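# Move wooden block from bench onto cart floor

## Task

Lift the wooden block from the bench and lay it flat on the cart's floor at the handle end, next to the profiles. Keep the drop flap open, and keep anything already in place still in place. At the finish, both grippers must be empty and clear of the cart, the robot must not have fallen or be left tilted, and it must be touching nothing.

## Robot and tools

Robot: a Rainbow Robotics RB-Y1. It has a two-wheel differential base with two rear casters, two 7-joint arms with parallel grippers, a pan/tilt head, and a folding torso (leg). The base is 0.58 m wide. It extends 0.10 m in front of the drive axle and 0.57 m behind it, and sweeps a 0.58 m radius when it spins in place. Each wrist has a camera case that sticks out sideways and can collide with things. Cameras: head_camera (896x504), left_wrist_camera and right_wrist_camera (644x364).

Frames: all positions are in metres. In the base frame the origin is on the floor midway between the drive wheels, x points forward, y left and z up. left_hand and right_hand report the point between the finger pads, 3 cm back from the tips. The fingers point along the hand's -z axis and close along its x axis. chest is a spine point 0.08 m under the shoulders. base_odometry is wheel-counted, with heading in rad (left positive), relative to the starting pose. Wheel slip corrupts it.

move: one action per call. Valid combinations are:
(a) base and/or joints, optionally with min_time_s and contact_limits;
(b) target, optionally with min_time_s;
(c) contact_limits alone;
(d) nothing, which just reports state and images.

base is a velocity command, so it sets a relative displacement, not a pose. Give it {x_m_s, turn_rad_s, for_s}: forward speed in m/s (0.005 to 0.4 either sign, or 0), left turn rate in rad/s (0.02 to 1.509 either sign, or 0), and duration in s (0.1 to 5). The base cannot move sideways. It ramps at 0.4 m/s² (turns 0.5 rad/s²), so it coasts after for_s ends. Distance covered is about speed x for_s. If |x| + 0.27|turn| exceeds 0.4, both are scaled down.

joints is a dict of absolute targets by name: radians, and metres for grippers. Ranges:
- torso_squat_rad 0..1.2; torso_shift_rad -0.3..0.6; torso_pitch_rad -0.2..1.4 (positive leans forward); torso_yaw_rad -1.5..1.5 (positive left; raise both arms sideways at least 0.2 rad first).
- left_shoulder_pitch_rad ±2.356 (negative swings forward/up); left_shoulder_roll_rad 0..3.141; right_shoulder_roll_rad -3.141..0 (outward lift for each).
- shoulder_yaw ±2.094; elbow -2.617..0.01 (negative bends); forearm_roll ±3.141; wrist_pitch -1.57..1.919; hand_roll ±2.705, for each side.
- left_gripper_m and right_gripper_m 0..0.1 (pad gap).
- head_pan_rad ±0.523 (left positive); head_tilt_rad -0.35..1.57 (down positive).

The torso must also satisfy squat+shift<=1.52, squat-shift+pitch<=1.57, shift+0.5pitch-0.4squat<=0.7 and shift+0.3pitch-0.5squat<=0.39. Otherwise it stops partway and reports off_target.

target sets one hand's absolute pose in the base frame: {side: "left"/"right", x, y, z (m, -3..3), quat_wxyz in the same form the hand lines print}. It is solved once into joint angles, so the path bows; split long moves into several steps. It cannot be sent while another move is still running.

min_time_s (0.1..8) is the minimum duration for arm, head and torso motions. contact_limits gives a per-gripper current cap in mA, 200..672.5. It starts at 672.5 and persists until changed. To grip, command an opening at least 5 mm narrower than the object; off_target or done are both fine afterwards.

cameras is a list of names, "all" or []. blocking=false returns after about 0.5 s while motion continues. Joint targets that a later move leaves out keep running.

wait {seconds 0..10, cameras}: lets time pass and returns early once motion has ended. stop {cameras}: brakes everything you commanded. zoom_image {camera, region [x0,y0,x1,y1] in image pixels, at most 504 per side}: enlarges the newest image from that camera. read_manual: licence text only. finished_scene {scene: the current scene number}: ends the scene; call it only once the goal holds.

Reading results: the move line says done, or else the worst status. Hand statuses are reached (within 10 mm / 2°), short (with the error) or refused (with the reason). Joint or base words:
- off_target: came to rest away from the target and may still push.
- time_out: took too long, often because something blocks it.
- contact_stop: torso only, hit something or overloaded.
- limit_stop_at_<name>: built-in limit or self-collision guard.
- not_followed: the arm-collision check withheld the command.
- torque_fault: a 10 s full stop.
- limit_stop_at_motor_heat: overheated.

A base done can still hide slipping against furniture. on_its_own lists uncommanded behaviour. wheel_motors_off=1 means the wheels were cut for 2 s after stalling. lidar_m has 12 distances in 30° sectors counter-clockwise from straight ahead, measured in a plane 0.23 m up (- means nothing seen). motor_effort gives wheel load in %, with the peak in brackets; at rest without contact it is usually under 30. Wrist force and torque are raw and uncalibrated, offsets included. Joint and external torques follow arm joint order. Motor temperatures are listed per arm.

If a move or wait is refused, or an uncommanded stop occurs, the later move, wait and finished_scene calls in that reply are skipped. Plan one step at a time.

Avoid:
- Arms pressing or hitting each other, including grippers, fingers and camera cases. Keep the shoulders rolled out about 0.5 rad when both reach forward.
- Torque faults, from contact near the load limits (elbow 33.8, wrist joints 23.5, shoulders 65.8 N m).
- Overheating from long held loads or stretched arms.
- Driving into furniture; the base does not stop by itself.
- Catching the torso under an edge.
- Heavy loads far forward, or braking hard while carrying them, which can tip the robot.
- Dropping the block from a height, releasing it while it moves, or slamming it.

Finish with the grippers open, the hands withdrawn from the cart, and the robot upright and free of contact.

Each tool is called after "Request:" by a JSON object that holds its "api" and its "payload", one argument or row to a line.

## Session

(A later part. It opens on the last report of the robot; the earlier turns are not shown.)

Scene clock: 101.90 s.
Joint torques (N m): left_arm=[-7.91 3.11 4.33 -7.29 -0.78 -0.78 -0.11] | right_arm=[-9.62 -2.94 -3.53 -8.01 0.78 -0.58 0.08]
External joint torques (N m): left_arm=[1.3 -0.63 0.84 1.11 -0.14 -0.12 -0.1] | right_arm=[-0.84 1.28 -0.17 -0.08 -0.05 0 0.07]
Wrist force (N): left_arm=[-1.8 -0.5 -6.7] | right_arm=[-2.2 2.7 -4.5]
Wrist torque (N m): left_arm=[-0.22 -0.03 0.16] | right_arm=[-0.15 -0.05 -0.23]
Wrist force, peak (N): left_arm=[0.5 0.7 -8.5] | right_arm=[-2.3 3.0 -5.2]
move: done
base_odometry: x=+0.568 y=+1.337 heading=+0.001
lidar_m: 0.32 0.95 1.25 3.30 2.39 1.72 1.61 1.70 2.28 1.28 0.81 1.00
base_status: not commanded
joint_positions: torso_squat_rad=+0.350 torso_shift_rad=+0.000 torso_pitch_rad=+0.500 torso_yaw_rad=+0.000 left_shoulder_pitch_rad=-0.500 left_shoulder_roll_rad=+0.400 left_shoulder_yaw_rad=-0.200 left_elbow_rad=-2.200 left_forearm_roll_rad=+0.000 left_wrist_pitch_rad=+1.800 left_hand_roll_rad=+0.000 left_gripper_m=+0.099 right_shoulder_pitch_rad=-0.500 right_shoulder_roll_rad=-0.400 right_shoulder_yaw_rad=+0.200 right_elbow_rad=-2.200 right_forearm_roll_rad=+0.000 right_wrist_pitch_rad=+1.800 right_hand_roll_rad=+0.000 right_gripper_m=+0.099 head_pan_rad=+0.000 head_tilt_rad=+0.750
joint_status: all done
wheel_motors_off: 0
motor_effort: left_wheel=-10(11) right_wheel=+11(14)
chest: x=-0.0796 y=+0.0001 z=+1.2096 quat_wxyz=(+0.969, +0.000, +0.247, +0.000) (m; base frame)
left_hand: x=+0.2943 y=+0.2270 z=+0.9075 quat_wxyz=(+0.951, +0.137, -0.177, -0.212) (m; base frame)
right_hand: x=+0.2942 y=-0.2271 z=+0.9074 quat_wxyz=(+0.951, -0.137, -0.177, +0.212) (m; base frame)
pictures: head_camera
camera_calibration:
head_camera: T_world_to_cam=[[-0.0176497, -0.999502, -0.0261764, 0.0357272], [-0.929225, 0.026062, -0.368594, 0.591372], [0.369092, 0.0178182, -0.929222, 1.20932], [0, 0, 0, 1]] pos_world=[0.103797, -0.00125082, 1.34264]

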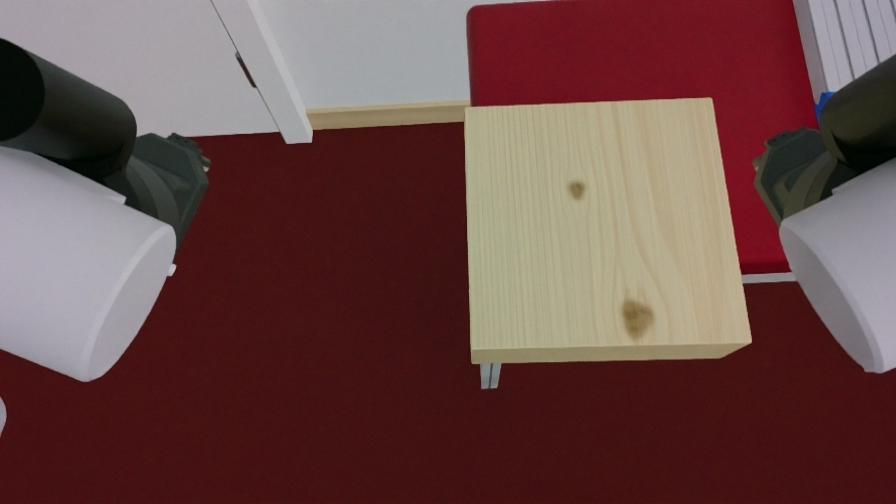

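Request:
{"api": "move", "payload": {
  "base": {"x_m_s": 0.1, "for_s": 0.5},
  "joints": {"torso_pitch_rad":0.75,"head_tilt_rad":0.5,"left_shoulder_pitch_rad":-0.85,"right_shoulder_pitch_rad":-0.85,"right_shoulder_roll_rad":-0.6},
  "min_time_s": 1.5
}}

Request:
{"api": "move", "payload": {
  "target": {"side":"left","x":0.305,"y":0.09,"z":0.86,"quat_wxyz":[0.998,-0.06,0,0]},
  "min_time_s": 2
}}

Request:
{"api": "move", "payload": {
  "target": {"side":"right","x":0.305,"y":-0.31,"z":0.87,"quat_wxyz":[0.998,0.06,0,0]},
  "min_time_s": 2,
  "cameras": ["head_camera","right_wrist_camera","left_wrist_camera"]
}}

Scene clock: 106.33 s.
Joint torques (N m): left_arm=[-10.61 2.23 3.88 -7.52 -0.6 -1.06 -0.22] | right_arm=[-12.31 -7.84 -4.43 -7.7 1.06 -0.66 0.05]
External joint torques (N m): left_arm=[0.19 -0.7 0.72 0.77 -0.01 -0.21 -0.2] | right_arm=[-1.93 -1.37 0.37 -0.43 -0.03 -0.02 0.04]
Wrist force (N): left_arm=[-1.7 0.0 -6.4] | right_arm=[-2.9 4.1 -4.4]
Wrist torque (N m): left_arm=[-0.20 0.08 0.18] | right_arm=[-0.29 -0.12 -0.22]
Wrist force, peak (N): left_arm=[-0.9 -0.7 -7.9] | right_arm=[-2.9 4.1 -4.4]
move: done
base_odometry: x=+0.618 y=+1.337 heading=+0.000
lidar_m: 0.25 0.89 1.20 3.11 2.46 1.76 1.68 1.75 2.35 1.28 0.80 0.95
base_status: done (sent for 0.5 of 0.5 s)
joint_positions: torso_squat_rad=+0.350 torso_shift_rad=+0.000 torso_pitch_rad=+0.750 torso_yaw_rad=+0.000 left_shoulder_pitch_rad=-0.850 left_shoulder_roll_rad=+0.400 left_shoulder_yaw_rad=-0.200 left_elbow_rad=-2.200 left_forearm_roll_rad=+0.000 left_wrist_pitch_rad=+1.800 left_hand_roll_rad=+0.000 left_gripper_m=+0.099 right_shoulder_pitch_rad=-0.850 right_shoulder_roll_rad=-0.600 right_shoulder_yaw_rad=+0.200 right_elbow_rad=-2.200 right_forearm_roll_rad=+0.000 right_wrist_pitch_rad=+1.800 right_hand_roll_rad=+0.000 right_gripper_m=+0.099 head_pan_rad=+0.000 head_tilt_rad=+0.500
joint_status: all done
wheel_motors_off: 0
motor_effort: left_wheel=-7(19) right_wheel=+4(43)
chest: x=-0.0170 y=+0.0001 z=+1.1645 quat_wxyz=(+0.931, +0.000, +0.366, +0.000) (m; base frame)
left_hand: x=+0.3992 y=+0.1683 z=+0.8798 quat_wxyz=(+0.936, +0.104, -0.228, -0.246) (m; base frame)
right_hand: x=+0.4166 y=-0.2380 z=+0.8955 quat_wxyz=(+0.918, -0.201, -0.226, +0.258) (m; base frame)
pictures: none

Scene clock: 108.67 s.
Joint torques (N m): left_arm=[-12.51 2.97 5.67 -5.65 0.22 -0.25 0.1] | right_arm=[-12.17 -7.9 -4.64 -7.65 1.11 -0.6 0.27]
External joint torques (N m): left_arm=[-0.06 -0.7 -0.08 1.12 0.08 0.02 0.1] | right_arm=[-1.79 -1.42 0.16 -0.38 0.02 0.05 0.25]
Wrist force (N): left_arm=[1.6 2.7 -7.7] | right_arm=[-2.1 3.3 -3.6]
Wrist torque (N m): left_arm=[-0.40 0.26 0.04] | right_arm=[-0.19 -0.02 -0.24]
Wrist force, peak (N): left_arm=[0.6 2.8 -8.0] | right_arm=[-2.7 4.2 -4.4]
move: done
base_odometry: x=+0.618 y=+1.337 heading=+0.000
lidar_m: 0.26 0.90 1.21 3.07 2.47 1.76 1.67 1.74 2.32 1.29 0.80 0.95
base_status: not commanded
joint_positions: torso_squat_rad=+0.350 torso_shift_rad=+0.000 torso_pitch_rad=+0.750 torso_yaw_rad=+0.000 left_shoulder_pitch_rad=-1.074 left_shoulder_roll_rad=+0.638 left_shoulder_yaw_rad=-0.472 left_elbow_rad=-2.113 left_forearm_roll_rad=+0.759 left_wrist_pitch_rad=+1.919 left_hand_roll_rad=+1.078 left_gripper_m=+0.099 right_shoulder_pitch_rad=-0.850 right_shoulder_roll_rad=-0.600 right_shoulder_yaw_rad=+0.200 right_elbow_rad=-2.200 right_forearm_roll_rad=+0.000 right_wrist_pitch_rad=+1.800 right_hand_roll_rad=+0.000 right_gripper_m=+0.099 head_pan_rad=+0.000 head_tilt_rad=+0.500
joint_status: all done
wheel_motors_off: 0
motor_effort: left_wheel=-7(7) right_wheel=+6(7)
chest: x=-0.0170 y=+0.0001 z=+1.1645 quat_wxyz=(+0.931, +0.000, +0.366, +0.000) (m; base frame)
left_hand: x=+0.3050 y=+0.0900 z=+0.8601 quat_wxyz=(+0.998, -0.060, +0.000, +0.000) (m; base frame)
left_hand_status: reached (checked arc, planned for 2.0 s): 0 mm and 0.0 deg off.
right_hand: x=+0.4166 y=-0.2380 z=+0.8955 quat_wxyz=(+0.918, -0.201, -0.226, +0.258) (m; base frame)
pictures: none

Scene clock: 111.00 s.
Joint torques (N m): left_arm=[-12.38 3.17 5.6 -5.62 0.14 -0.22 0.19] | right_arm=[-5.52 -13.6 -7.96 -5.82 -0.32 0.03 -0.12]
External joint torques (N m): left_arm=[0.07 -0.5 -0.15 1.15 0 0.05 0.19] | right_arm=[0.94 -1.7 -1.53 -0.01 -0.34 0.16 -0.12]
Wrist force (N): left_arm=[0.5 2.5 -7.3] | right_arm=[-0.5 0.4 -4.9]
Wrist torque (N m): left_arm=[-0.38 0.15 0.01] | right_arm=[-0.07 0.09 0.00]
Wrist force, peak (N): left_arm=[1.0 2.9 -7.9] | right_arm=[-2.2 3.6 -4.7]
move: done
base_odometry: x=+0.618 y=+1.337 heading=+0.000
lidar_m: 0.25 0.91 1.19 3.09 2.46 1.76 1.67 1.74 2.33 1.27 0.81 0.94
base_status: not commanded
joint_positions: torso_squat_rad=+0.350 torso_shift_rad=+0.000 torso_pitch_rad=+0.750 torso_yaw_rad=+0.000 left_shoulder_pitch_rad=-1.074 left_shoulder_roll_rad=+0.638 left_shoulder_yaw_rad=-0.472 left_elbow_rad=-2.113 left_forearm_roll_rad=+0.759 left_wrist_pitch_rad=+1.919 left_hand_roll_rad=+1.078 left_gripper_m=+0.099 right_shoulder_pitch_rad=-0.601 right_shoulder_roll_rad=-0.816 right_shoulder_yaw_rad=-0.274 right_elbow_rad=-2.108 right_forearm_roll_rad=-0.940 right_wrist_pitch_rad=+1.919 right_hand_roll_rad=-0.420 right_gripper_m=+0.099 head_pan_rad=+0.000 head_tilt_rad=+0.500
joint_status: all done
wheel_motors_off: 0
motor_effort: left_wheel=-7(7) right_wheel=+6(7)
chest: x=-0.0170 y=+0.0001 z=+1.1645 quat_wxyz=(+0.931, +0.000, +0.366, +0.000) (m; base frame)
left_hand: x=+0.3050 y=+0.0900 z=+0.8601 quat_wxyz=(+0.998, -0.060, +0.000, +0.000) (m; base frame)
right_hand: x=+0.3050 y=-0.3099 z=+0.8700 quat_wxyz=(+0.998, +0.060, +0.000, +0.000) (m; base frame)
right_hand_status: reached (checked arc, planned for 2.0 s): 0 mm and 0.0 deg off.
pictures: head_camera, left_wrist_camera, right_wrist_camera
camera_calibration:
head_camera: T_world_to_cam=[[-0.0176497, -0.999502, -0.0261764, 0.035426], [-0.929225, 0.026062, -0.368594, 0.655063], [0.369092, 0.0178182, -0.929222, 1.09926], [0, 0, 0, 1]] pos_world=[0.203597, -0.00125082, 1.26384]
left_wrist_camera: T_world_to_cam=[[0.999601, 0.025785, -0.0115133, -0.297889], [0.0277929, -0.826188, 0.562708, -0.389039], [0.00499729, -0.562804, -0.826576, 0.832489], [0, 0, 0, 1]] pos_world=[0.304422, 0.154789, 0.903601]
right_wrist_camera: T_world_to_cam=[[-0.999214, -0.0256721, -0.0302207, 0.321818], [-0.0387462, 0.794164, 0.606468, -0.242679], [0.00843088, 0.607162, -0.794534, 0.94902], [0, 0, 0, 1]] pos_world=[0.304161, -0.37522, 0.91093]

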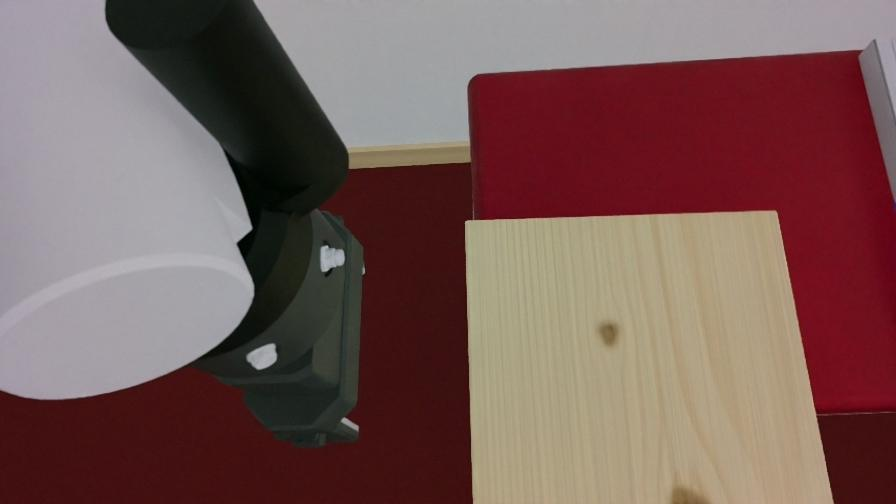

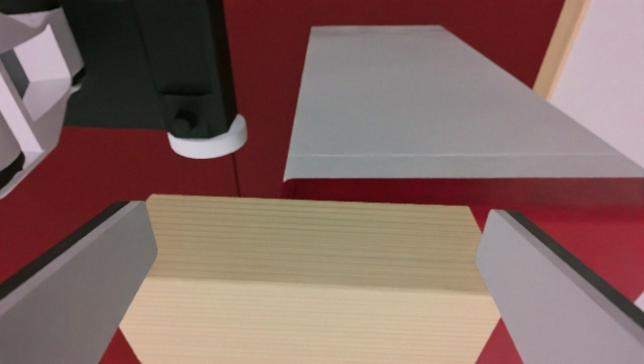

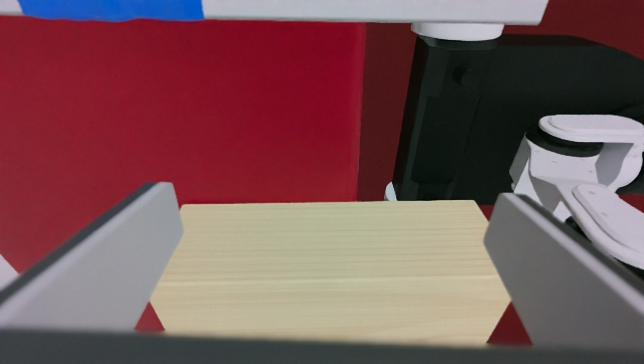

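Request:
{"api": "move", "payload": {
  "target": {"side":"right","x":0.297,"y":-0.295,"z":0.765,"quat_wxyz":[0.998,0.06,0,0]},
  "min_time_s": 2,
  "cameras": ["right_wrist_camera","head_camera"]
}}

Request:
{"api": "move", "payload": {
  "target": {"side":"left","x":0.297,"y":0.045,"z":0.765,"quat_wxyz":[0.998,-0.06,0,0]},
  "min_time_s": 2,
  "cameras": ["left_wrist_camera","head_camera"]
}}

Scene clock: 117.50 s.
Joint torques (N m): left_arm=[-11.94 3.39 5.7 -5.69 0.17 -0.33 0.1] | right_arm=[-4.49 -8.34 -4.51 -6.84 0.13 -0.08 0.16]
External joint torques (N m): left_arm=[0.5 -0.28 -0.05 1.09 0.03 -0.07 0.1] | right_arm=[1.22 1.76 1.14 0.19 0.11 0.02 0.16]
Wrist force (N): left_arm=[0.8 2.3 -7.3] | right_arm=[-0.5 0.5 -5.4]
Wrist torque (N m): left_arm=[-0.35 0.23 0.06] | right_arm=[-0.05 0.04 -0.19]
Wrist force, peak (N): left_arm=[1.4 3.0 -8.3] | right_arm=[-1.1 0.7 -5.8]
move: done
base_odometry: x=+0.618 y=+1.337 heading=+0.000
lidar_m: 0.27 0.90 1.18 3.09 2.47 1.74 1.67 1.74 2.33 1.29 0.80 0.96
base_status: not commanded
joint_positions: torso_squat_rad=+0.350 torso_shift_rad=+0.000 torso_pitch_rad=+0.750 torso_yaw_rad=+0.000 left_shoulder_pitch_rad=-1.074 left_shoulder_roll_rad=+0.638 left_shoulder_yaw_rad=-0.472 left_elbow_rad=-2.113 left_forearm_roll_rad=+0.759 left_wrist_pitch_rad=+1.919 left_hand_roll_rad=+1.078 left_gripper_m=+0.099 right_shoulder_pitch_rad=-0.544 right_shoulder_roll_rad=-0.679 right_shoulder_yaw_rad=-0.103 right_elbow_rad=-1.900 right_forearm_roll_rad=-0.715 right_wrist_pitch_rad=+1.637 right_hand_roll_rad=-0.292 right_gripper_m=+0.099 head_pan_rad=+0.000 head_tilt_rad=+0.500
joint_status: all done
wheel_motors_off: 0
motor_effort: left_wheel=-7(7) right_wheel=+5(7)
chest: x=-0.0170 y=+0.0001 z=+1.1645 quat_wxyz=(+0.931, +0.000, +0.366, +0.000) (m; base frame)
left_hand: x=+0.3050 y=+0.0900 z=+0.8601 quat_wxyz=(+0.998, -0.060, +0.000, +0.000) (m; base frame)
right_hand: x=+0.2968 y=-0.2951 z=+0.7658 quat_wxyz=(+0.998, +0.060, +0.000, +0.000) (m; base frame)
right_hand_status: reached (checked arc, planned for 2.0 s): 1 mm and 0.1 deg off.
pictures: head_camera, right_wrist_camera
camera_calibration:
head_camera: T_world_to_cam=[[-0.0176497, -0.999502, -0.0261764, 0.035426], [-0.929225, 0.026062, -0.368594, 0.655063], [0.369092, 0.0178182, -0.929222, 1.09926], [0, 0, 0, 1]] pos_world=[0.203597, -0.00125082, 1.26384]
right_wrist_camera: T_world_to_cam=[[-0.999205, -0.0258072, -0.0303882, 0.31094], [-0.0389449, 0.794901, 0.605488, -0.190437], [0.00852965, 0.60619, -0.795274, 0.857534], [0, 0, 0, 1]] pos_world=[0.295962, -0.360425, 0.80673]

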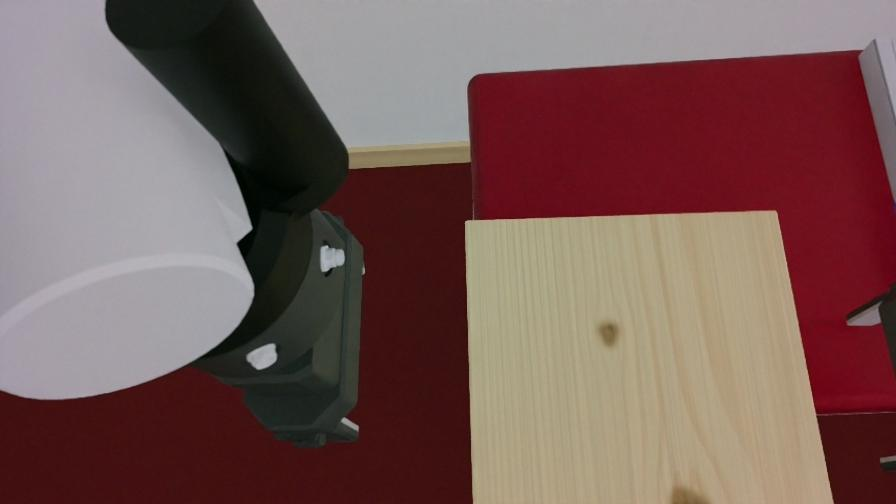

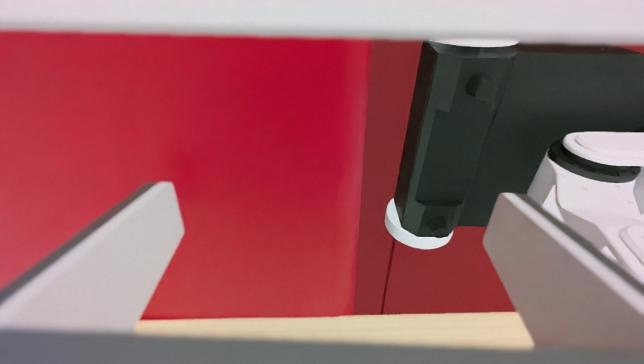

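Scene clock: 119.83 s.
Joint torques (N m): left_arm=[-10.88 -0.54 4.86 -6.96 -0.07 -0.67 -0.22] | right_arm=[-4.51 -8.52 -4.65 -6.95 0.21 -0.3 0.24]
External joint torques (N m): left_arm=[1.34 -1.46 0.03 1.14 -0.23 -0.41 -0.22] | right_arm=[1.2 1.58 0.99 0.07 0.19 -0.19 0.24]
Wrist force (N): left_arm=[0.9 3.0 -7.4] | right_arm=[-0.3 0.0 -5.5]
Wrist torque (N m): left_arm=[-0.46 0.21 0.12] | right_arm=[0.00 0.09 -0.22]
Wrist force, peak (N): left_arm=[1.4 3.3 -8.4] | right_arm=[-0.7 0.6 -5.8]
move: done
base_odometry: x=+0.618 y=+1.337 heading=+0.000
lidar_m: 0.25 0.90 1.20 3.09 2.48 1.76 1.68 1.74 2.32 1.28 0.80 0.95
base_status: not commanded
joint_positions: torso_squat_rad=+0.350 torso_shift_rad=+0.000 torso_pitch_rad=+0.750 torso_yaw_rad=+0.000 left_shoulder_pitch_rad=-1.032 left_shoulder_roll_rad=+0.498 left_shoulder_yaw_rad=-0.649 left_elbow_rad=-1.818 left_forearm_roll_rad=+0.542 left_wrist_pitch_rad=+1.646 left_hand_roll_rad=+1.017 left_gripper_m=+0.099 right_shoulder_pitch_rad=-0.544 right_shoulder_roll_rad=-0.679 right_shoulder_yaw_rad=-0.103 right_elbow_rad=-1.900 right_forearm_roll_rad=-0.715 right_wrist_pitch_rad=+1.637 right_hand_roll_rad=-0.292 right_gripper_m=+0.099 head_pan_rad=+0.000 head_tilt_rad=+0.500
joint_status: all done
wheel_motors_off: 0
motor_effort: left_wheel=-7(7) right_wheel=+5(6)
chest: x=-0.0170 y=+0.0001 z=+1.1645 quat_wxyz=(+0.931, +0.000, +0.366, +0.000) (m; base frame)
left_hand: x=+0.2972 y=+0.0450 z=+0.7652 quat_wxyz=(+0.998, -0.060, +0.000, +0.000) (m; base frame)
left_hand_status: reached (checked arc, planned for 2.0 s): 0 mm and 0.0 deg off.
right_hand: x=+0.2968 y=-0.2951 z=+0.7657 quat_wxyz=(+0.998, +0.060, +0.000, +0.000) (m; base frame)
pictures: head_camera, left_wrist_camera
camera_calibration:
head_camera: T_world_to_cam=[[-0.0176497, -0.999502, -0.0261764, 0.035426], [-0.929225, 0.026062, -0.368594, 0.655063], [0.369092, 0.0178182, -0.929222, 1.09926], [0, 0, 0, 1]] pos_world=[0.203597, -0.00125082, 1.26384]
left_wrist_camera: T_world_to_cam=[[0.999601, 0.0257874, -0.0115027, -0.290032], [0.0277907, -0.826391, 0.56241, -0.372392], [0.00499736, -0.562506, -0.826778, 0.728973], [0, 0, 0, 1]] pos_world=[0.296622, 0.109789, 0.8088]

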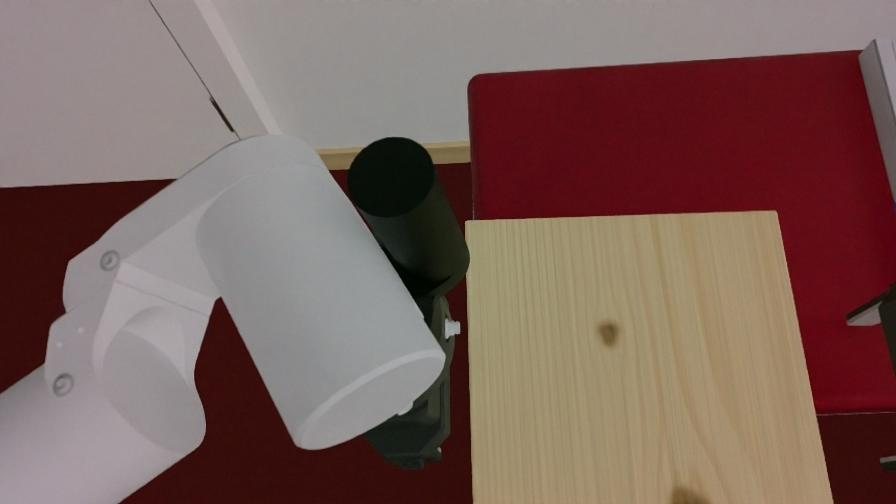

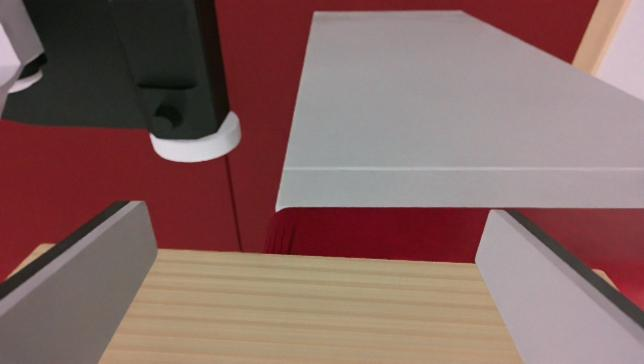

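Request:
{"api": "move", "payload": {
  "target": {"side":"right","x":0.297,"y":-0.275,"z":0.75,"quat_wxyz":[0.998,0.06,0,0]},
  "min_time_s": 1,
  "cameras": ["right_wrist_camera"]
}}

Request:
{"api": "move", "payload": {
  "target": {"side":"left","x":0.297,"y":0.03,"z":0.748,"quat_wxyz":[0.998,-0.06,0,0]},
  "min_time_s": 1,
  "cameras": ["left_wrist_camera"]
}}

Scene clock: 125.63 s.
Joint torques (N m): left_arm=[-10.58 -0.74 4.78 -7.09 -0.1 -0.7 -0.28] | right_arm=[-6.57 -5.55 -2.43 -5.41 -0.22 -0.32 -0.11]
External joint torques (N m): left_arm=[1.63 -1.66 -0.05 1.01 -0.26 -0.44 -0.27] | right_arm=[-0.52 3.68 2.81 1.85 -0.24 -0.2 -0.11]
Wrist force (N): left_arm=[0.3 2.3 -7.3] | right_arm=[-3.5 -1.4 4.4]
Wrist torque (N m): left_arm=[-0.38 0.12 0.12] | right_arm=[-0.04 -0.49 -0.07]
Wrist force, peak (N): left_arm=[0.7 2.0 -8.4] | right_arm=[-3.5 -1.1 5.5]
move: done
base_odometry: x=+0.618 y=+1.337 heading=+0.000
lidar_m: 0.26 0.91 1.20 3.10 2.47 1.77 1.68 1.75 2.35 1.28 0.80 0.94
base_status: not commanded
joint_positions: torso_squat_rad=+0.350 torso_shift_rad=+0.000 torso_pitch_rad=+0.750 torso_yaw_rad=+0.000 left_shoulder_pitch_rad=-1.032 left_shoulder_roll_rad=+0.498 left_shoulder_yaw_rad=-0.649 left_elbow_rad=-1.818 left_forearm_roll_rad=+0.542 left_wrist_pitch_rad=+1.646 left_hand_roll_rad=+1.017 left_gripper_m=+0.099 right_shoulder_pitch_rad=-0.567 right_shoulder_roll_rad=-0.639 right_shoulder_yaw_rad=-0.044 right_elbow_rad=-1.873 right_forearm_roll_rad=-0.660 right_wrist_pitch_rad=+1.607 right_hand_roll_rad=-0.315 right_gripper_m=+0.099 head_pan_rad=+0.000 head_tilt_rad=+0.500
joint_status: all done
wheel_motors_off: 0
motor_effort: left_wheel=-6(7) right_wheel=+5(7)
chest: x=-0.0172 y=+0.0001 z=+1.1645 quat_wxyz=(+0.931, +0.000, +0.366, +0.000) (m; base frame)
left_hand: x=+0.2972 y=+0.0450 z=+0.7652 quat_wxyz=(+0.998, -0.060, +0.000, +0.000) (m; base frame)
right_hand: x=+0.2972 y=-0.2755 z=+0.7504 quat_wxyz=(+0.998, +0.060, -0.001, +0.000) (m; base frame)
right_hand_status: reached (checked arc, planned for 1.0 s): 1 mm and 0.1 deg off.
pictures: right_wrist_camera
camera_calibration:
right_wrist_camera: T_world_to_cam=[[-0.999206, -0.0255517, -0.0305643, 0.311608], [-0.038847, 0.794995, 0.605371, -0.196642], [0.00883021, 0.606078, -0.795356, 0.833419], [0, 0, 0, 1]] pos_world=[0.296362, -0.340825, 0.79143]

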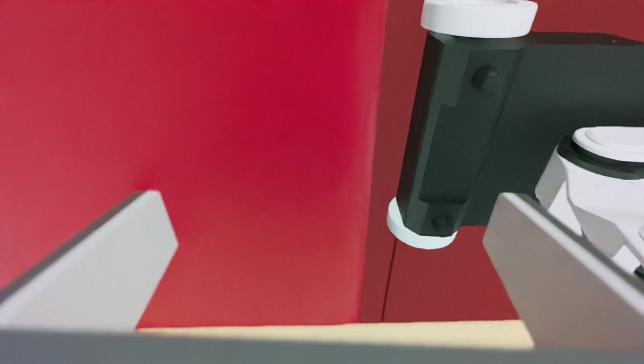

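Scene clock: 126.97 s.
Joint torques (N m): left_arm=[-12.74 -3.69 2.97 -8.15 0.54 -1.71 -0.47] | right_arm=[-6.43 -5.6 -2.15 -5.33 -0.27 -0.21 -0.2]
External joint torques (N m): left_arm=[-0.29 -3.81 -1.61 0.08 0.38 -1.45 -0.46] | right_arm=[-0.38 3.63 3.09 1.92 -0.29 -0.1 -0.2]
Wrist force (N): left_arm=[0.5 10.0 -3.5] | right_arm=[-2.9 -1.9 4.6]
Wrist torque (N m): left_arm=[-0.74 0.17 0.31] | right_arm=[-0.07 -0.39 -0.11]
Wrist force, peak (N): left_arm=[0.9 11.4 -3.5] | right_arm=[-3.2 -1.3 5.3]
move: done
base_odometry: x=+0.618 y=+1.337 heading=+0.000
lidar_m: 0.27 0.91 1.18 3.08 2.47 1.75 1.67 1.75 2.34 1.28 0.80 0.93
base_status: not commanded
joint_positions: torso_squat_rad=+0.350 torso_shift_rad=+0.000 torso_pitch_rad=+0.750 torso_yaw_rad=+0.000 left_shoulder_pitch_rad=-1.046 left_shoulder_roll_rad=+0.451 left_shoulder_yaw_rad=-0.679 left_elbow_rad=-1.729 left_forearm_roll_rad=+0.508 left_wrist_pitch_rad=+1.594 left_hand_roll_rad=+1.012 left_gripper_m=+0.099 right_shoulder_pitch_rad=-0.567 right_shoulder_roll_rad=-0.639 right_shoulder_yaw_rad=-0.044 right_elbow_rad=-1.873 right_forearm_roll_rad=-0.660 right_wrist_pitch_rad=+1.607 right_hand_roll_rad=-0.315 right_gripper_m=+0.099 head_pan_rad=+0.000 head_tilt_rad=+0.500
joint_status: all done
wheel_motors_off: 0
motor_effort: left_wheel=-6(7) right_wheel=+6(8)
chest: x=-0.0172 y=+0.0001 z=+1.1645 quat_wxyz=(+0.931, +0.000, +0.366, +0.000) (m; base frame)
left_hand: x=+0.2972 y=+0.0306 z=+0.7480 quat_wxyz=(+0.998, -0.060, +0.000, +0.000) (m; base frame)
left_hand_status: reached (checked arc, planned for 1.0 s): 1 mm and 0.1 deg off.
right_hand: x=+0.2972 y=-0.2755 z=+0.7505 quat_wxyz=(+0.998, +0.059, -0.001, +0.000) (m; base frame)
pictures: left_wrist_camera
camera_calibration:
left_wrist_camera: T_world_to_cam=[[0.999577, 0.0266268, -0.0116886, -0.289684], [0.0285943, -0.826894, 0.56163, -0.374244], [0.00528921, -0.561727, -0.827306, 0.706991], [0, 0, 0, 1]] pos_world=[0.296523, 0.0953888, 0.791699]

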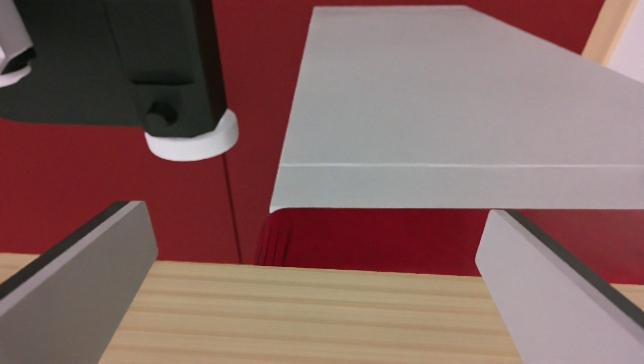

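Request:
{"api": "move", "payload": {
  "target": {"side":"left","x":0.297,"y":0.034,"z":0.757,"quat_wxyz":[0.998,-0.06,0,0]},
  "min_time_s": 0.8
}}

Request:
{"api": "move", "payload": {
  "target": {"side":"right","x":0.297,"y":-0.25,"z":0.757,"quat_wxyz":[0.998,0.06,0,0]},
  "min_time_s": 1.0,
  "cameras": ["right_wrist_camera","left_wrist_camera","head_camera"]
}}

Scene clock: 131.77 s.
Joint torques (N m): left_arm=[-10.72 0.01 6.47 -8.49 0.4 -0.21 0.33] | right_arm=[-6.62 -5.22 -2.66 -5.53 -0.26 -0.38 -0.09]
External joint torques (N m): left_arm=[1.7 -0.32 1.8 -0.3 0.24 0.05 0.33] | right_arm=[-0.57 4.02 2.58 1.73 -0.29 -0.26 -0.09]
Wrist force (N): left_arm=[1.0 2.1 -7.8] | right_arm=[-3.2 -0.8 4.6]
Wrist torque (N m): left_arm=[-0.40 0.19 0.02] | right_arm=[-0.15 -0.44 -0.07]
Wrist force, peak (N): left_arm=[0.2 11.1 -4.0] | right_arm=[-3.4 -1.5 5.5]
move: done
base_odometry: x=+0.618 y=+1.337 heading=+0.000
lidar_m: 0.25 0.90 1.19 3.10 2.47 1.75 1.68 1.75 2.33 1.28 0.81 0.94
base_status: not commanded
joint_positions: torso_squat_rad=+0.350 torso_shift_rad=+0.000 torso_pitch_rad=+0.750 torso_yaw_rad=+0.000 left_shoulder_pitch_rad=-1.046 left_shoulder_roll_rad=+0.464 left_shoulder_yaw_rad=-0.670 left_elbow_rad=-1.765 left_forearm_roll_rad=+0.521 left_wrist_pitch_rad=+1.621 left_hand_roll_rad=+1.017 left_gripper_m=+0.099 right_shoulder_pitch_rad=-0.567 right_shoulder_roll_rad=-0.639 right_shoulder_yaw_rad=-0.044 right_elbow_rad=-1.873 right_forearm_roll_rad=-0.660 right_wrist_pitch_rad=+1.607 right_hand_roll_rad=-0.315 right_gripper_m=+0.099 head_pan_rad=+0.000 head_tilt_rad=+0.500
joint_status: all done
wheel_motors_off: 0
motor_effort: left_wheel=-6(7) right_wheel=+6(7)
chest: x=-0.0172 y=+0.0001 z=+1.1645 quat_wxyz=(+0.931, +0.000, +0.366, +0.000) (m; base frame)
left_hand: x=+0.2972 y=+0.0337 z=+0.7566 quat_wxyz=(+0.998, -0.060, +0.000, +0.000) (m; base frame)
left_hand_status: reached (checked arc, planned for 0.8 s): 1 mm and 0.1 deg off.
right_hand: x=+0.2972 y=-0.2755 z=+0.7505 quat_wxyz=(+0.998, +0.059, -0.001, +0.000) (m; base frame)
pictures: none

Scene clock: 133.10 s.
Joint torques (N m): left_arm=[-10.8 0.03 6.67 -8.4 0.4 -0.08 0.3] | right_arm=[-8.01 -6.55 -3.86 -8.36 0.18 0.19 -0.22]
External joint torques (N m): left_arm=[1.63 -0.29 2 -0.21 0.24 0.18 0.3] | right_arm=[-1.57 1.76 1.04 -0.92 0.16 0.32 -0.22]
Wrist force (N): left_arm=[0.2 2.5 -7.6] | right_arm=[-0.5 0.0 -4.9]
Wrist torque (N m): left_arm=[-0.39 0.12 0.03] | right_arm=[-0.06 0.04 -0.02]
Wrist force, peak (N): left_arm=[0.6 2.0 -8.4] | right_arm=[-3.2 -1.7 4.9]
move: done
base_odometry: x=+0.618 y=+1.337 heading=+0.000
lidar_m: 0.26 0.90 1.21 3.10 2.46 1.75 1.67 1.74 2.33 1.29 0.80 0.94
base_status: not commanded
joint_positions: torso_squat_rad=+0.350 torso_shift_rad=+0.000 torso_pitch_rad=+0.750 torso_yaw_rad=+0.000 left_shoulder_pitch_rad=-1.046 left_shoulder_roll_rad=+0.464 left_shoulder_yaw_rad=-0.670 left_elbow_rad=-1.765 left_forearm_roll_rad=+0.521 left_wrist_pitch_rad=+1.621 left_hand_roll_rad=+1.017 left_gripper_m=+0.099 right_shoulder_pitch_rad=-0.591 right_shoulder_roll_rad=-0.610 right_shoulder_yaw_rad=-0.003 right_elbow_rad=-1.918 right_forearm_roll_rad=-0.628 right_wrist_pitch_rad=+1.645 right_hand_roll_rad=-0.374 right_gripper_m=+0.099 head_pan_rad=+0.000 head_tilt_rad=+0.500
joint_status: all done
wheel_motors_off: 0
motor_effort: left_wheel=-6(7) right_wheel=+6(6)
chest: x=-0.0172 y=+0.0001 z=+1.1645 quat_wxyz=(+0.931, +0.000, +0.366, +0.000) (m; base frame)
left_hand: x=+0.2972 y=+0.0337 z=+0.7566 quat_wxyz=(+0.998, -0.060, +0.000, +0.000) (m; base frame)
right_hand: x=+0.2972 y=-0.2511 z=+0.7570 quat_wxyz=(+0.998, +0.061, -0.001, +0.000) (m; base frame)
right_hand_status: reached (checked arc, planned for 1.0 s): 1 mm and 0.2 deg off.
pictures: head_camera, left_wrist_camera, right_wrist_camera
camera_calibration:
head_camera: T_world_to_cam=[[-0.0175824, -0.999506, -0.026051, 0.0353545], [-0.929143, 0.0259572, -0.368807, 0.655257], [0.369301, 0.0177206, -0.929141, 1.09925], [0, 0, 0, 1]] pos_world=[0.203497, -0.00115088, 1.26394]
left_wrist_camera: T_world_to_cam=[[0.999623, 0.024875, -0.0115864, -0.289688], [0.0270852, -0.826622, 0.562106, -0.376417], [0.00440485, -0.562208, -0.826984, 0.715818], [0, 0, 0, 1]] pos_world=[0.296621, 0.09849, 0.8002]
right_wrist_camera: T_world_to_cam=[[-0.999167, -0.0259092, -0.0315278, 0.31307], [-0.0397523, 0.792557, 0.608501, -0.222784], [0.00922183, 0.609248, -0.792926, 0.822637], [0, 0, 0, 1]] pos_world=[0.296366, -0.316509, 0.797725]

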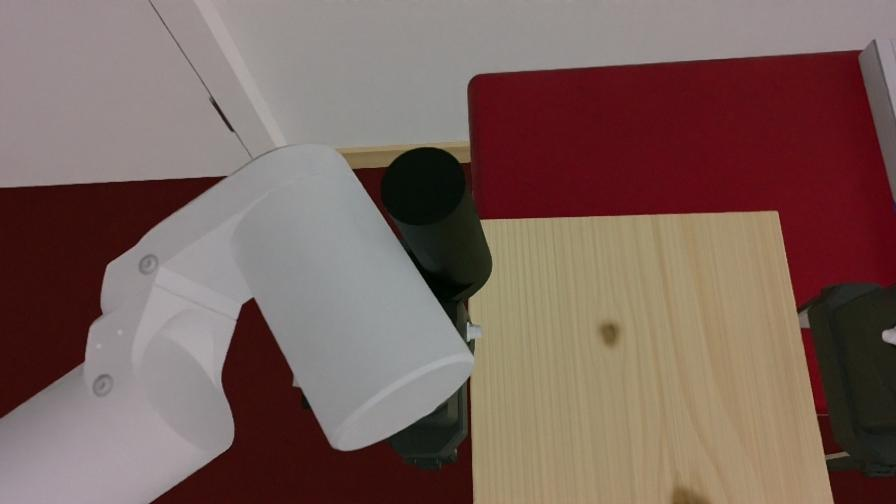

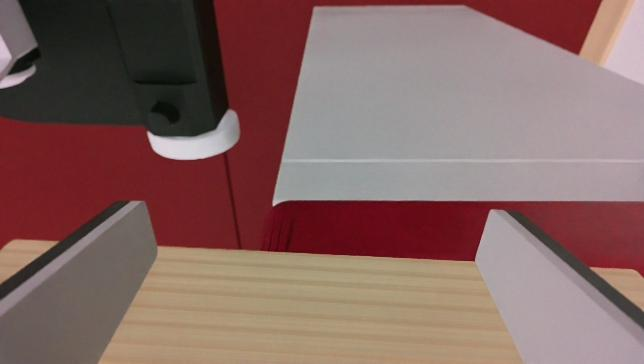

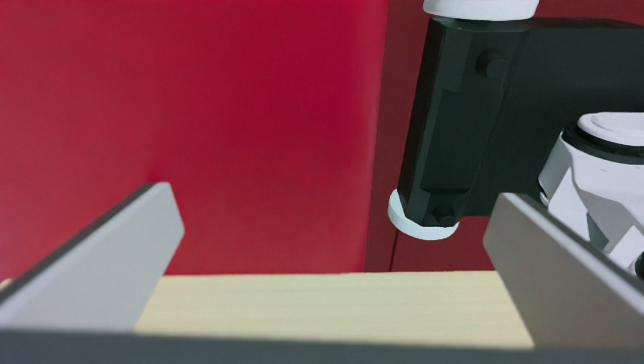

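Request:
{"api": "move", "payload": {
  "target": {"side":"left","x":0.297,"y":0.03,"z":0.757,"quat_wxyz":[0.998,-0.06,0,0]},
  "min_time_s": 0.8
}}

Request:
{"api": "move", "payload": {
  "target": {"side":"right","x":0.297,"y":-0.236,"z":0.757,"quat_wxyz":[0.998,0.06,0,0]},
  "min_time_s": 1.0
}}

Request:
{"api": "move", "payload": {
  "target": {"side":"right","x":0.297,"y":-0.230,"z":0.757,"quat_wxyz":[0.998,0.06,0,0]},
  "min_time_s": 0.8,
  "cameras": ["right_wrist_camera","left_wrist_camera","head_camera"]
}}

Scene clock: 137.40 s.
Joint torques (N m): left_arm=[-12.81 -3.55 3.28 -7.57 0.37 -0.87 0.07] | right_arm=[-8.14 -6.27 -3.49 -8.43 0.11 0.26 -0.36]
External joint torques (N m): left_arm=[-0.31 -3.72 -1.36 0.63 0.21 -0.61 0.07] | right_arm=[-1.69 2.04 1.41 -0.99 0.09 0.39 -0.36]
Wrist force (N): left_arm=[1.3 7.3 -4.8] | right_arm=[-0.5 -0.1 -4.7]
Wrist torque (N m): left_arm=[-0.58 0.13 0.29] | right_arm=[-0.01 0.01 -0.02]
Wrist force, peak (N): left_arm=[1.7 7.9 -5.1] | right_arm=[-0.3 0.3 -5.5]
move: done
base_odometry: x=+0.618 y=+1.337 heading=+0.000
lidar_m: 0.25 0.91 1.20 3.09 2.46 1.76 1.67 1.75 2.33 1.29 0.81 0.95
base_status: not commanded
joint_positions: torso_squat_rad=+0.350 torso_shift_rad=+0.000 torso_pitch_rad=+0.750 torso_yaw_rad=+0.000 left_shoulder_pitch_rad=-1.052 left_shoulder_roll_rad=+0.455 left_shoulder_yaw_rad=-0.673 left_elbow_rad=-1.759 left_forearm_roll_rad=+0.517 left_wrist_pitch_rad=+1.624 left_hand_roll_rad=+1.022 left_gripper_m=+0.099 right_shoulder_pitch_rad=-0.591 right_shoulder_roll_rad=-0.610 right_shoulder_yaw_rad=-0.003 right_elbow_rad=-1.918 right_forearm_roll_rad=-0.628 right_wrist_pitch_rad=+1.645 right_hand_roll_rad=-0.374 right_gripper_m=+0.099 head_pan_rad=+0.000 head_tilt_rad=+0.500
joint_status: all done
wheel_motors_off: 0
motor_effort: left_wheel=-6(7) right_wheel=+5(7)
chest: x=-0.0172 y=+0.0001 z=+1.1645 quat_wxyz=(+0.931, +0.000, +0.366, +0.000) (m; base frame)
left_hand: x=+0.2972 y=+0.0305 z=+0.7570 quat_wxyz=(+0.998, -0.060, +0.000, +0.000) (m; base frame)
left_hand_status: reached (checked arc, planned for 0.8 s): 1 mm and 0.1 deg off.
right_hand: x=+0.2972 y=-0.2510 z=+0.7569 quat_wxyz=(+0.998, +0.062, -0.001, +0.000) (m; base frame)
pictures: none

Scene clock: 138.73 s.
Joint torques (N m): left_arm=[-12.46 -1.3 4.42 -7.63 0.45 -0.84 0.07] | right_arm=[-10.34 -2.33 -1.65 -9.89 -1.01 -1.35 -0.56]
External joint torques (N m): left_arm=[0.04 -1.45 -0.21 0.58 0.29 -0.58 0.07] | right_arm=[-3.62 5.39 3.01 -2.35 -1.03 -1.23 -0.56]
Wrist force (N): left_arm=[0.1 2.0 -8.1] | right_arm=[-3.8 -8.6 -1.2]
Wrist torque (N m): left_arm=[-0.29 0.11 0.05] | right_arm=[0.34 0.08 0.38]
Wrist force, peak (N): left_arm=[1.6 8.2 -5.8] | right_arm=[-3.6 -10.0 -0.2]
move: done
base_odometry: x=+0.618 y=+1.337 heading=+0.000
lidar_m: 0.26 0.91 1.21 3.09 2.46 1.76 1.67 1.74 2.35 1.30 0.80 0.94
base_status: not commanded
joint_positions: torso_squat_rad=+0.350 torso_shift_rad=+0.000 torso_pitch_rad=+0.750 torso_yaw_rad=+0.000 left_shoulder_pitch_rad=-1.052 left_shoulder_roll_rad=+0.455 left_shoulder_yaw_rad=-0.673 left_elbow_rad=-1.759 left_forearm_roll_rad=+0.517 left_wrist_pitch_rad=+1.624 left_hand_roll_rad=+1.022 left_gripper_m=+0.099 right_shoulder_pitch_rad=-0.608 right_shoulder_roll_rad=-0.590 right_shoulder_yaw_rad=+0.029 right_elbow_rad=-1.930 right_forearm_roll_rad=-0.600 right_wrist_pitch_rad=+1.661 right_hand_roll_rad=-0.407 right_gripper_m=+0.099 head_pan_rad=+0.000 head_tilt_rad=+0.500
joint_status: all done
wheel_motors_off: 0
motor_effort: left_wheel=-7(7) right_wheel=+7(8)
chest: x=-0.0172 y=+0.0001 z=+1.1645 quat_wxyz=(+0.931, +0.000, +0.366, +0.000) (m; base frame)
left_hand: x=+0.2971 y=+0.0301 z=+0.7570 quat_wxyz=(+0.998, -0.060, +0.000, +0.000) (m; base frame)
right_hand: x=+0.2968 y=-0.2373 z=+0.7572 quat_wxyz=(+0.998, +0.060, +0.000, +0.000) (m; base frame)
right_hand_status: reached (checked arc, planned for 1.0 s): 1 mm and 0.0 deg off.
pictures: none

Scene clock: 139.87 s.
Joint torques (N m): left_arm=[-12.21 -1.82 4.39 -7.59 0.57 -0.9 0.02] | right_arm=[-10.39 0.87 0.66 -10.03 -2.21 -1.65 -0.5]
External joint torques (N m): left_arm=[0.29 -1.97 -0.25 0.62 0.41 -0.64 0.03] | right_arm=[-3.55 8.35 5.23 -2.45 -2.24 -1.52 -0.5]
Wrist force (N): left_arm=[0.5 7.0 -5.0] | right_arm=[-3.4 -15.7 3.5]
Wrist torque (N m): left_arm=[-0.46 0.04 -0.05] | right_arm=[0.69 0.04 0.27]
Wrist force, peak (N): left_arm=[0.9 2.5 -8.2] | right_arm=[-4.3 -16.2 4.4]
move: done
base_odometry: x=+0.618 y=+1.337 heading=+0.000
lidar_m: 0.26 0.90 1.19 3.09 2.47 1.76 1.67 1.74 2.32 1.29 0.80 0.94
base_status: not commanded
joint_positions: torso_squat_rad=+0.350 torso_shift_rad=+0.000 torso_pitch_rad=+0.750 torso_yaw_rad=+0.000 left_shoulder_pitch_rad=-1.052 left_shoulder_roll_rad=+0.455 left_shoulder_yaw_rad=-0.673 left_elbow_rad=-1.759 left_forearm_roll_rad=+0.517 left_wrist_pitch_rad=+1.624 left_hand_roll_rad=+1.022 left_gripper_m=+0.099 right_shoulder_pitch_rad=-0.616 right_shoulder_roll_rad=-0.581 right_shoulder_yaw_rad=+0.043 right_elbow_rad=-1.933 right_forearm_roll_rad=-0.587 right_wrist_pitch_rad=+1.666 right_hand_roll_rad=-0.420 right_gripper_m=+0.099 head_pan_rad=+0.000 head_tilt_rad=+0.500
joint_status: all done
wheel_motors_off: 0
motor_effort: left_wheel=-6(7) right_wheel=+7(8)
chest: x=-0.0172 y=+0.0001 z=+1.1645 quat_wxyz=(+0.931, +0.000, +0.366, +0.000) (m; base frame)
left_hand: x=+0.2971 y=+0.0301 z=+0.7571 quat_wxyz=(+0.998, -0.060, +0.000, +0.000) (m; base frame)
right_hand: x=+0.2969 y=-0.2317 z=+0.7570 quat_wxyz=(+0.998, +0.059, +0.000, -0.001) (m; base frame)
right_hand_status: reached (checked arc, planned for 0.8 s): 2 mm and 0.2 deg off.
pictures: head_camera, left_wrist_camera, right_wrist_camera
camera_calibration:
head_camera: T_world_to_cam=[[-0.0178057, -0.999503, -0.0260301, 0.0352744], [-0.929105, 0.0261586, -0.368888, 0.655354], [0.369386, 0.0176164, -0.929109, 1.09919], [0, 0, 0, 1]] pos_world=[0.203496, -0.00125002, 1.26394]
left_wrist_camera: T_world_to_cam=[[0.9996, 0.0257596, -0.0117146, -0.289468], [0.0278888, -0.826594, 0.562107, -0.379913], [0.00479637, -0.562208, -0.826982, 0.71409], [0, 0, 0, 1]] pos_world=[0.296522, 0.0948892, 0.8007]
right_wrist_camera: T_world_to_cam=[[-0.99927, -0.0245653, -0.029243, 0.311986], [-0.0372463, 0.796145, 0.603959, -0.234611], [0.00844518, 0.604608, -0.796479, 0.812723], [0, 0, 0, 1]] pos_world=[0.296156, -0.29693, 0.798135]

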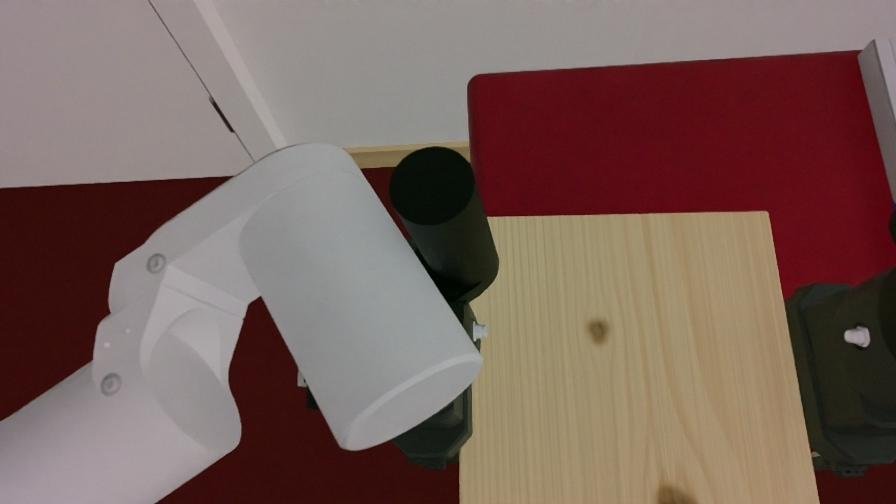

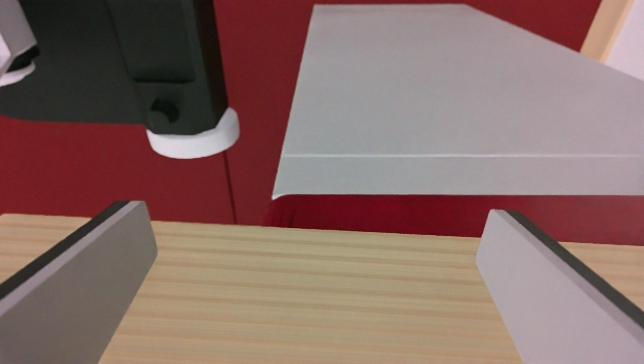

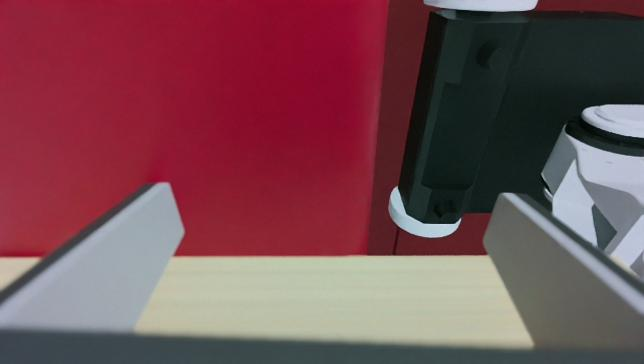

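Request:
{"api": "move", "payload": {
  "target": {"side":"right","x":0.297,"y":-0.223,"z":0.757,"quat_wxyz":[0.998,0.06,0,0]},
  "min_time_s": 0.8
}}

Request:
{"api": "move", "payload": {
  "target": {"side":"right","x":0.297,"y":-0.216,"z":0.757,"quat_wxyz":[0.998,0.06,0,0]},
  "min_time_s": 0.8,
  "cameras": ["right_wrist_camera","left_wrist_camera","head_camera"]
}}

Scene clock: 143.17 s.
Joint torques (N m): left_arm=[-13.17 -12.02 4.18 -10.4 3.04 -5.61 1.01] | right_arm=[-14.21 13.67 7.12 -13.35 -7.19 -4.18 -1.3]
External joint torques (N m): left_arm=[-0.67 -12.24 -0.48 -2.21 2.89 -5.36 1.01] | right_arm=[-7.25 20.93 11.6 -5.73 -7.23 -4.05 -1.3]
Wrist force (N): left_arm=[0.5 30.9 4.3] | right_arm=[-4.0 -44.6 12.4]
Wrist torque (N m): left_arm=[-1.09 0.03 -1.25] | right_arm=[1.82 0.07 1.12]
Wrist force, peak (N): left_arm=[0.4 31.9 3.8] | right_arm=[-4.2 -45.5 12.0]
move: done
base_odometry: x=+0.618 y=+1.337 heading=+0.000
lidar_m: 0.26 0.91 1.20 3.10 2.48 1.77 1.68 1.75 2.34 1.29 0.80 0.95
base_status: not commanded
joint_positions: torso_squat_rad=+0.350 torso_shift_rad=+0.000 torso_pitch_rad=+0.749 torso_yaw_rad=+0.000 left_shoulder_pitch_rad=-1.052 left_shoulder_roll_rad=+0.457 left_shoulder_yaw_rad=-0.673 left_elbow_rad=-1.758 left_forearm_roll_rad=+0.516 left_wrist_pitch_rad=+1.625 left_hand_roll_rad=+1.022 left_gripper_m=+0.099 right_shoulder_pitch_rad=-0.624 right_shoulder_roll_rad=-0.573 right_shoulder_yaw_rad=+0.056 right_elbow_rad=-1.935 right_forearm_roll_rad=-0.572 right_wrist_pitch_rad=+1.673 right_hand_roll_rad=-0.434 right_gripper_m=+0.099 head_pan_rad=+0.000 head_tilt_rad=+0.500
joint_status: all done
wheel_motors_off: 0
motor_effort: left_wheel=-7(7) right_wheel=+10(10)
chest: x=-0.0173 y=+0.0001 z=+1.1646 quat_wxyz=(+0.931, +0.000, +0.366, +0.000) (m; base frame)
left_hand: x=+0.2975 y=+0.0318 z=+0.7567 quat_wxyz=(+0.998, -0.058, +0.000, +0.000) (m; base frame)
right_hand: x=+0.2971 y=-0.2270 z=+0.7571 quat_wxyz=(+0.998, +0.056, +0.000, -0.001) (m; base frame)
right_hand_status: reached (checked arc, planned for 0.8 s): 4 mm and 0.5 deg off.
pictures: none

Scene clock: 144.30 s.
Joint torques (N m): left_arm=[-15.22 -22.39 2.71 -13.46 5.63 -10.2 2.59] | right_arm=[-17.77 26.48 13.33 -16.55 -12.18 -6.81 -2.13]
External joint torques (N m): left_arm=[-2.72 -22.67 -1.96 -5.29 5.48 -9.95 2.59] | right_arm=[-10.67 33.51 17.73 -8.9 -12.23 -6.69 -2.13]
Wrist force (N): left_arm=[-0.5 55.7 12.5] | right_arm=[-3.8 -74.4 21.4]
Wrist torque (N m): left_arm=[-1.69 -0.13 -2.71] | right_arm=[2.98 0.23 2.11]
Wrist force, peak (N): left_arm=[-0.6 56.5 12.7] | right_arm=[-4.7 -74.5 21.3]
move: done
base_odometry: x=+0.618 y=+1.337 heading=+0.000
lidar_m: 0.26 0.90 1.19 3.10 2.47 1.77 1.67 1.73 2.34 1.28 0.80 0.93
base_status: not commanded
joint_positions: torso_squat_rad=+0.350 torso_shift_rad=+0.000 torso_pitch_rad=+0.749 torso_yaw_rad=+0.000 left_shoulder_pitch_rad=-1.051 left_shoulder_roll_rad=+0.460 left_shoulder_yaw_rad=-0.673 left_elbow_rad=-1.757 left_forearm_roll_rad=+0.516 left_wrist_pitch_rad=+1.626 left_hand_roll_rad=+1.021 left_gripper_m=+0.099 right_shoulder_pitch_rad=-0.632 right_shoulder_roll_rad=-0.565 right_shoulder_yaw_rad=+0.070 right_elbow_rad=-1.937 right_forearm_roll_rad=-0.558 right_wrist_pitch_rad=+1.679 right_hand_roll_rad=-0.447 right_gripper_m=+0.099 head_pan_rad=+0.000 head_tilt_rad=+0.500
joint_status: all done
wheel_motors_off: 0
motor_effort: left_wheel=-7(8) right_wheel=+8(10)
chest: x=-0.0176 y=+0.0000 z=+1.1647 quat_wxyz=(+0.931, +0.000, +0.366, +0.000) (m; base frame)
left_hand: x=+0.2978 y=+0.0336 z=+0.7563 quat_wxyz=(+0.998, -0.056, -0.001, +0.001) (m; base frame)
right_hand: x=+0.2972 y=-0.2223 z=+0.7572 quat_wxyz=(+0.999, +0.054, +0.000, -0.002) (m; base frame)
right_hand_status: reached (checked arc, planned for 0.8 s): 6 mm and 0.8 deg off.
pictures: head_camera, left_wrist_camera, right_wrist_camera
camera_calibration:
head_camera: T_world_to_cam=[[-0.0179151, -0.999502, -0.025987, 0.0351442], [-0.928822, 0.0262577, -0.369594, 0.655873], [0.370092, 0.017516, -0.92883, 1.09925], [0, 0, 0, 1]] pos_world=[0.202995, -0.00134947, 1.26434]
left_wrist_camera: T_world_to_cam=[[0.999561, 0.0276416, -0.0106594, -0.291073], [0.0289072, -0.831235, 0.555169, -0.371455], [0.00648531, -0.555234, -0.831669, 0.718279], [0, 0, 0, 1]] pos_world=[0.297025, 0.0980919, 0.800488]
right_wrist_camera: T_world_to_cam=[[-0.999331, -0.0219526, -0.0292383, 0.313013], [-0.0350621, 0.80211, 0.596146, -0.235565], [0.0103654, 0.596773, -0.802343, 0.809325], [0, 0, 0, 1]] pos_world=[0.296156, -0.287163, 0.79894]

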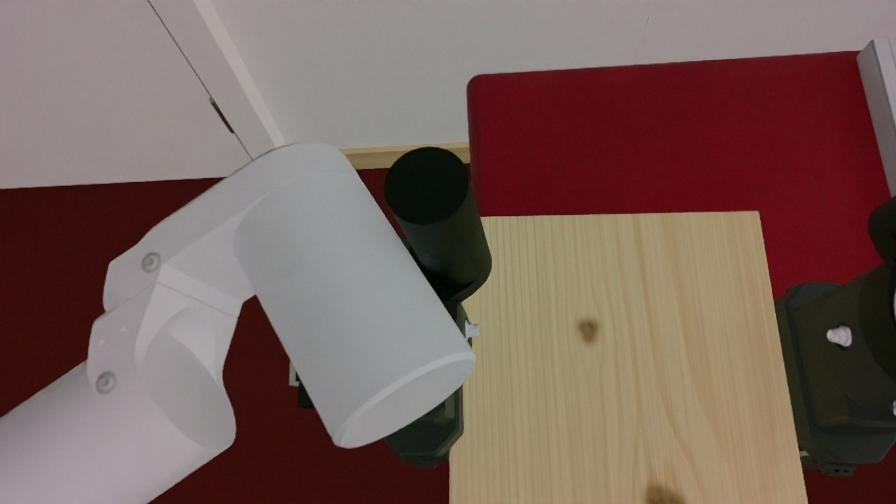

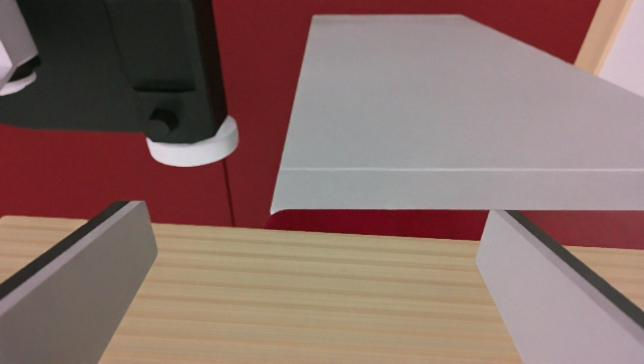

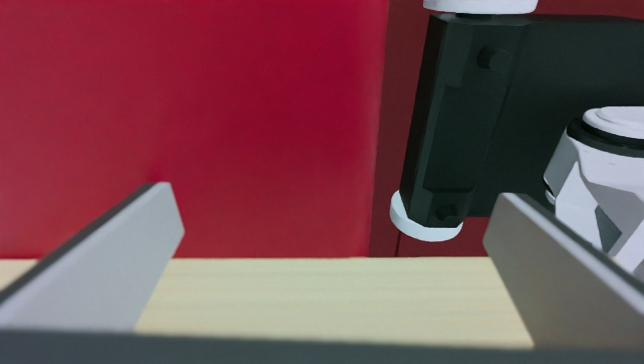

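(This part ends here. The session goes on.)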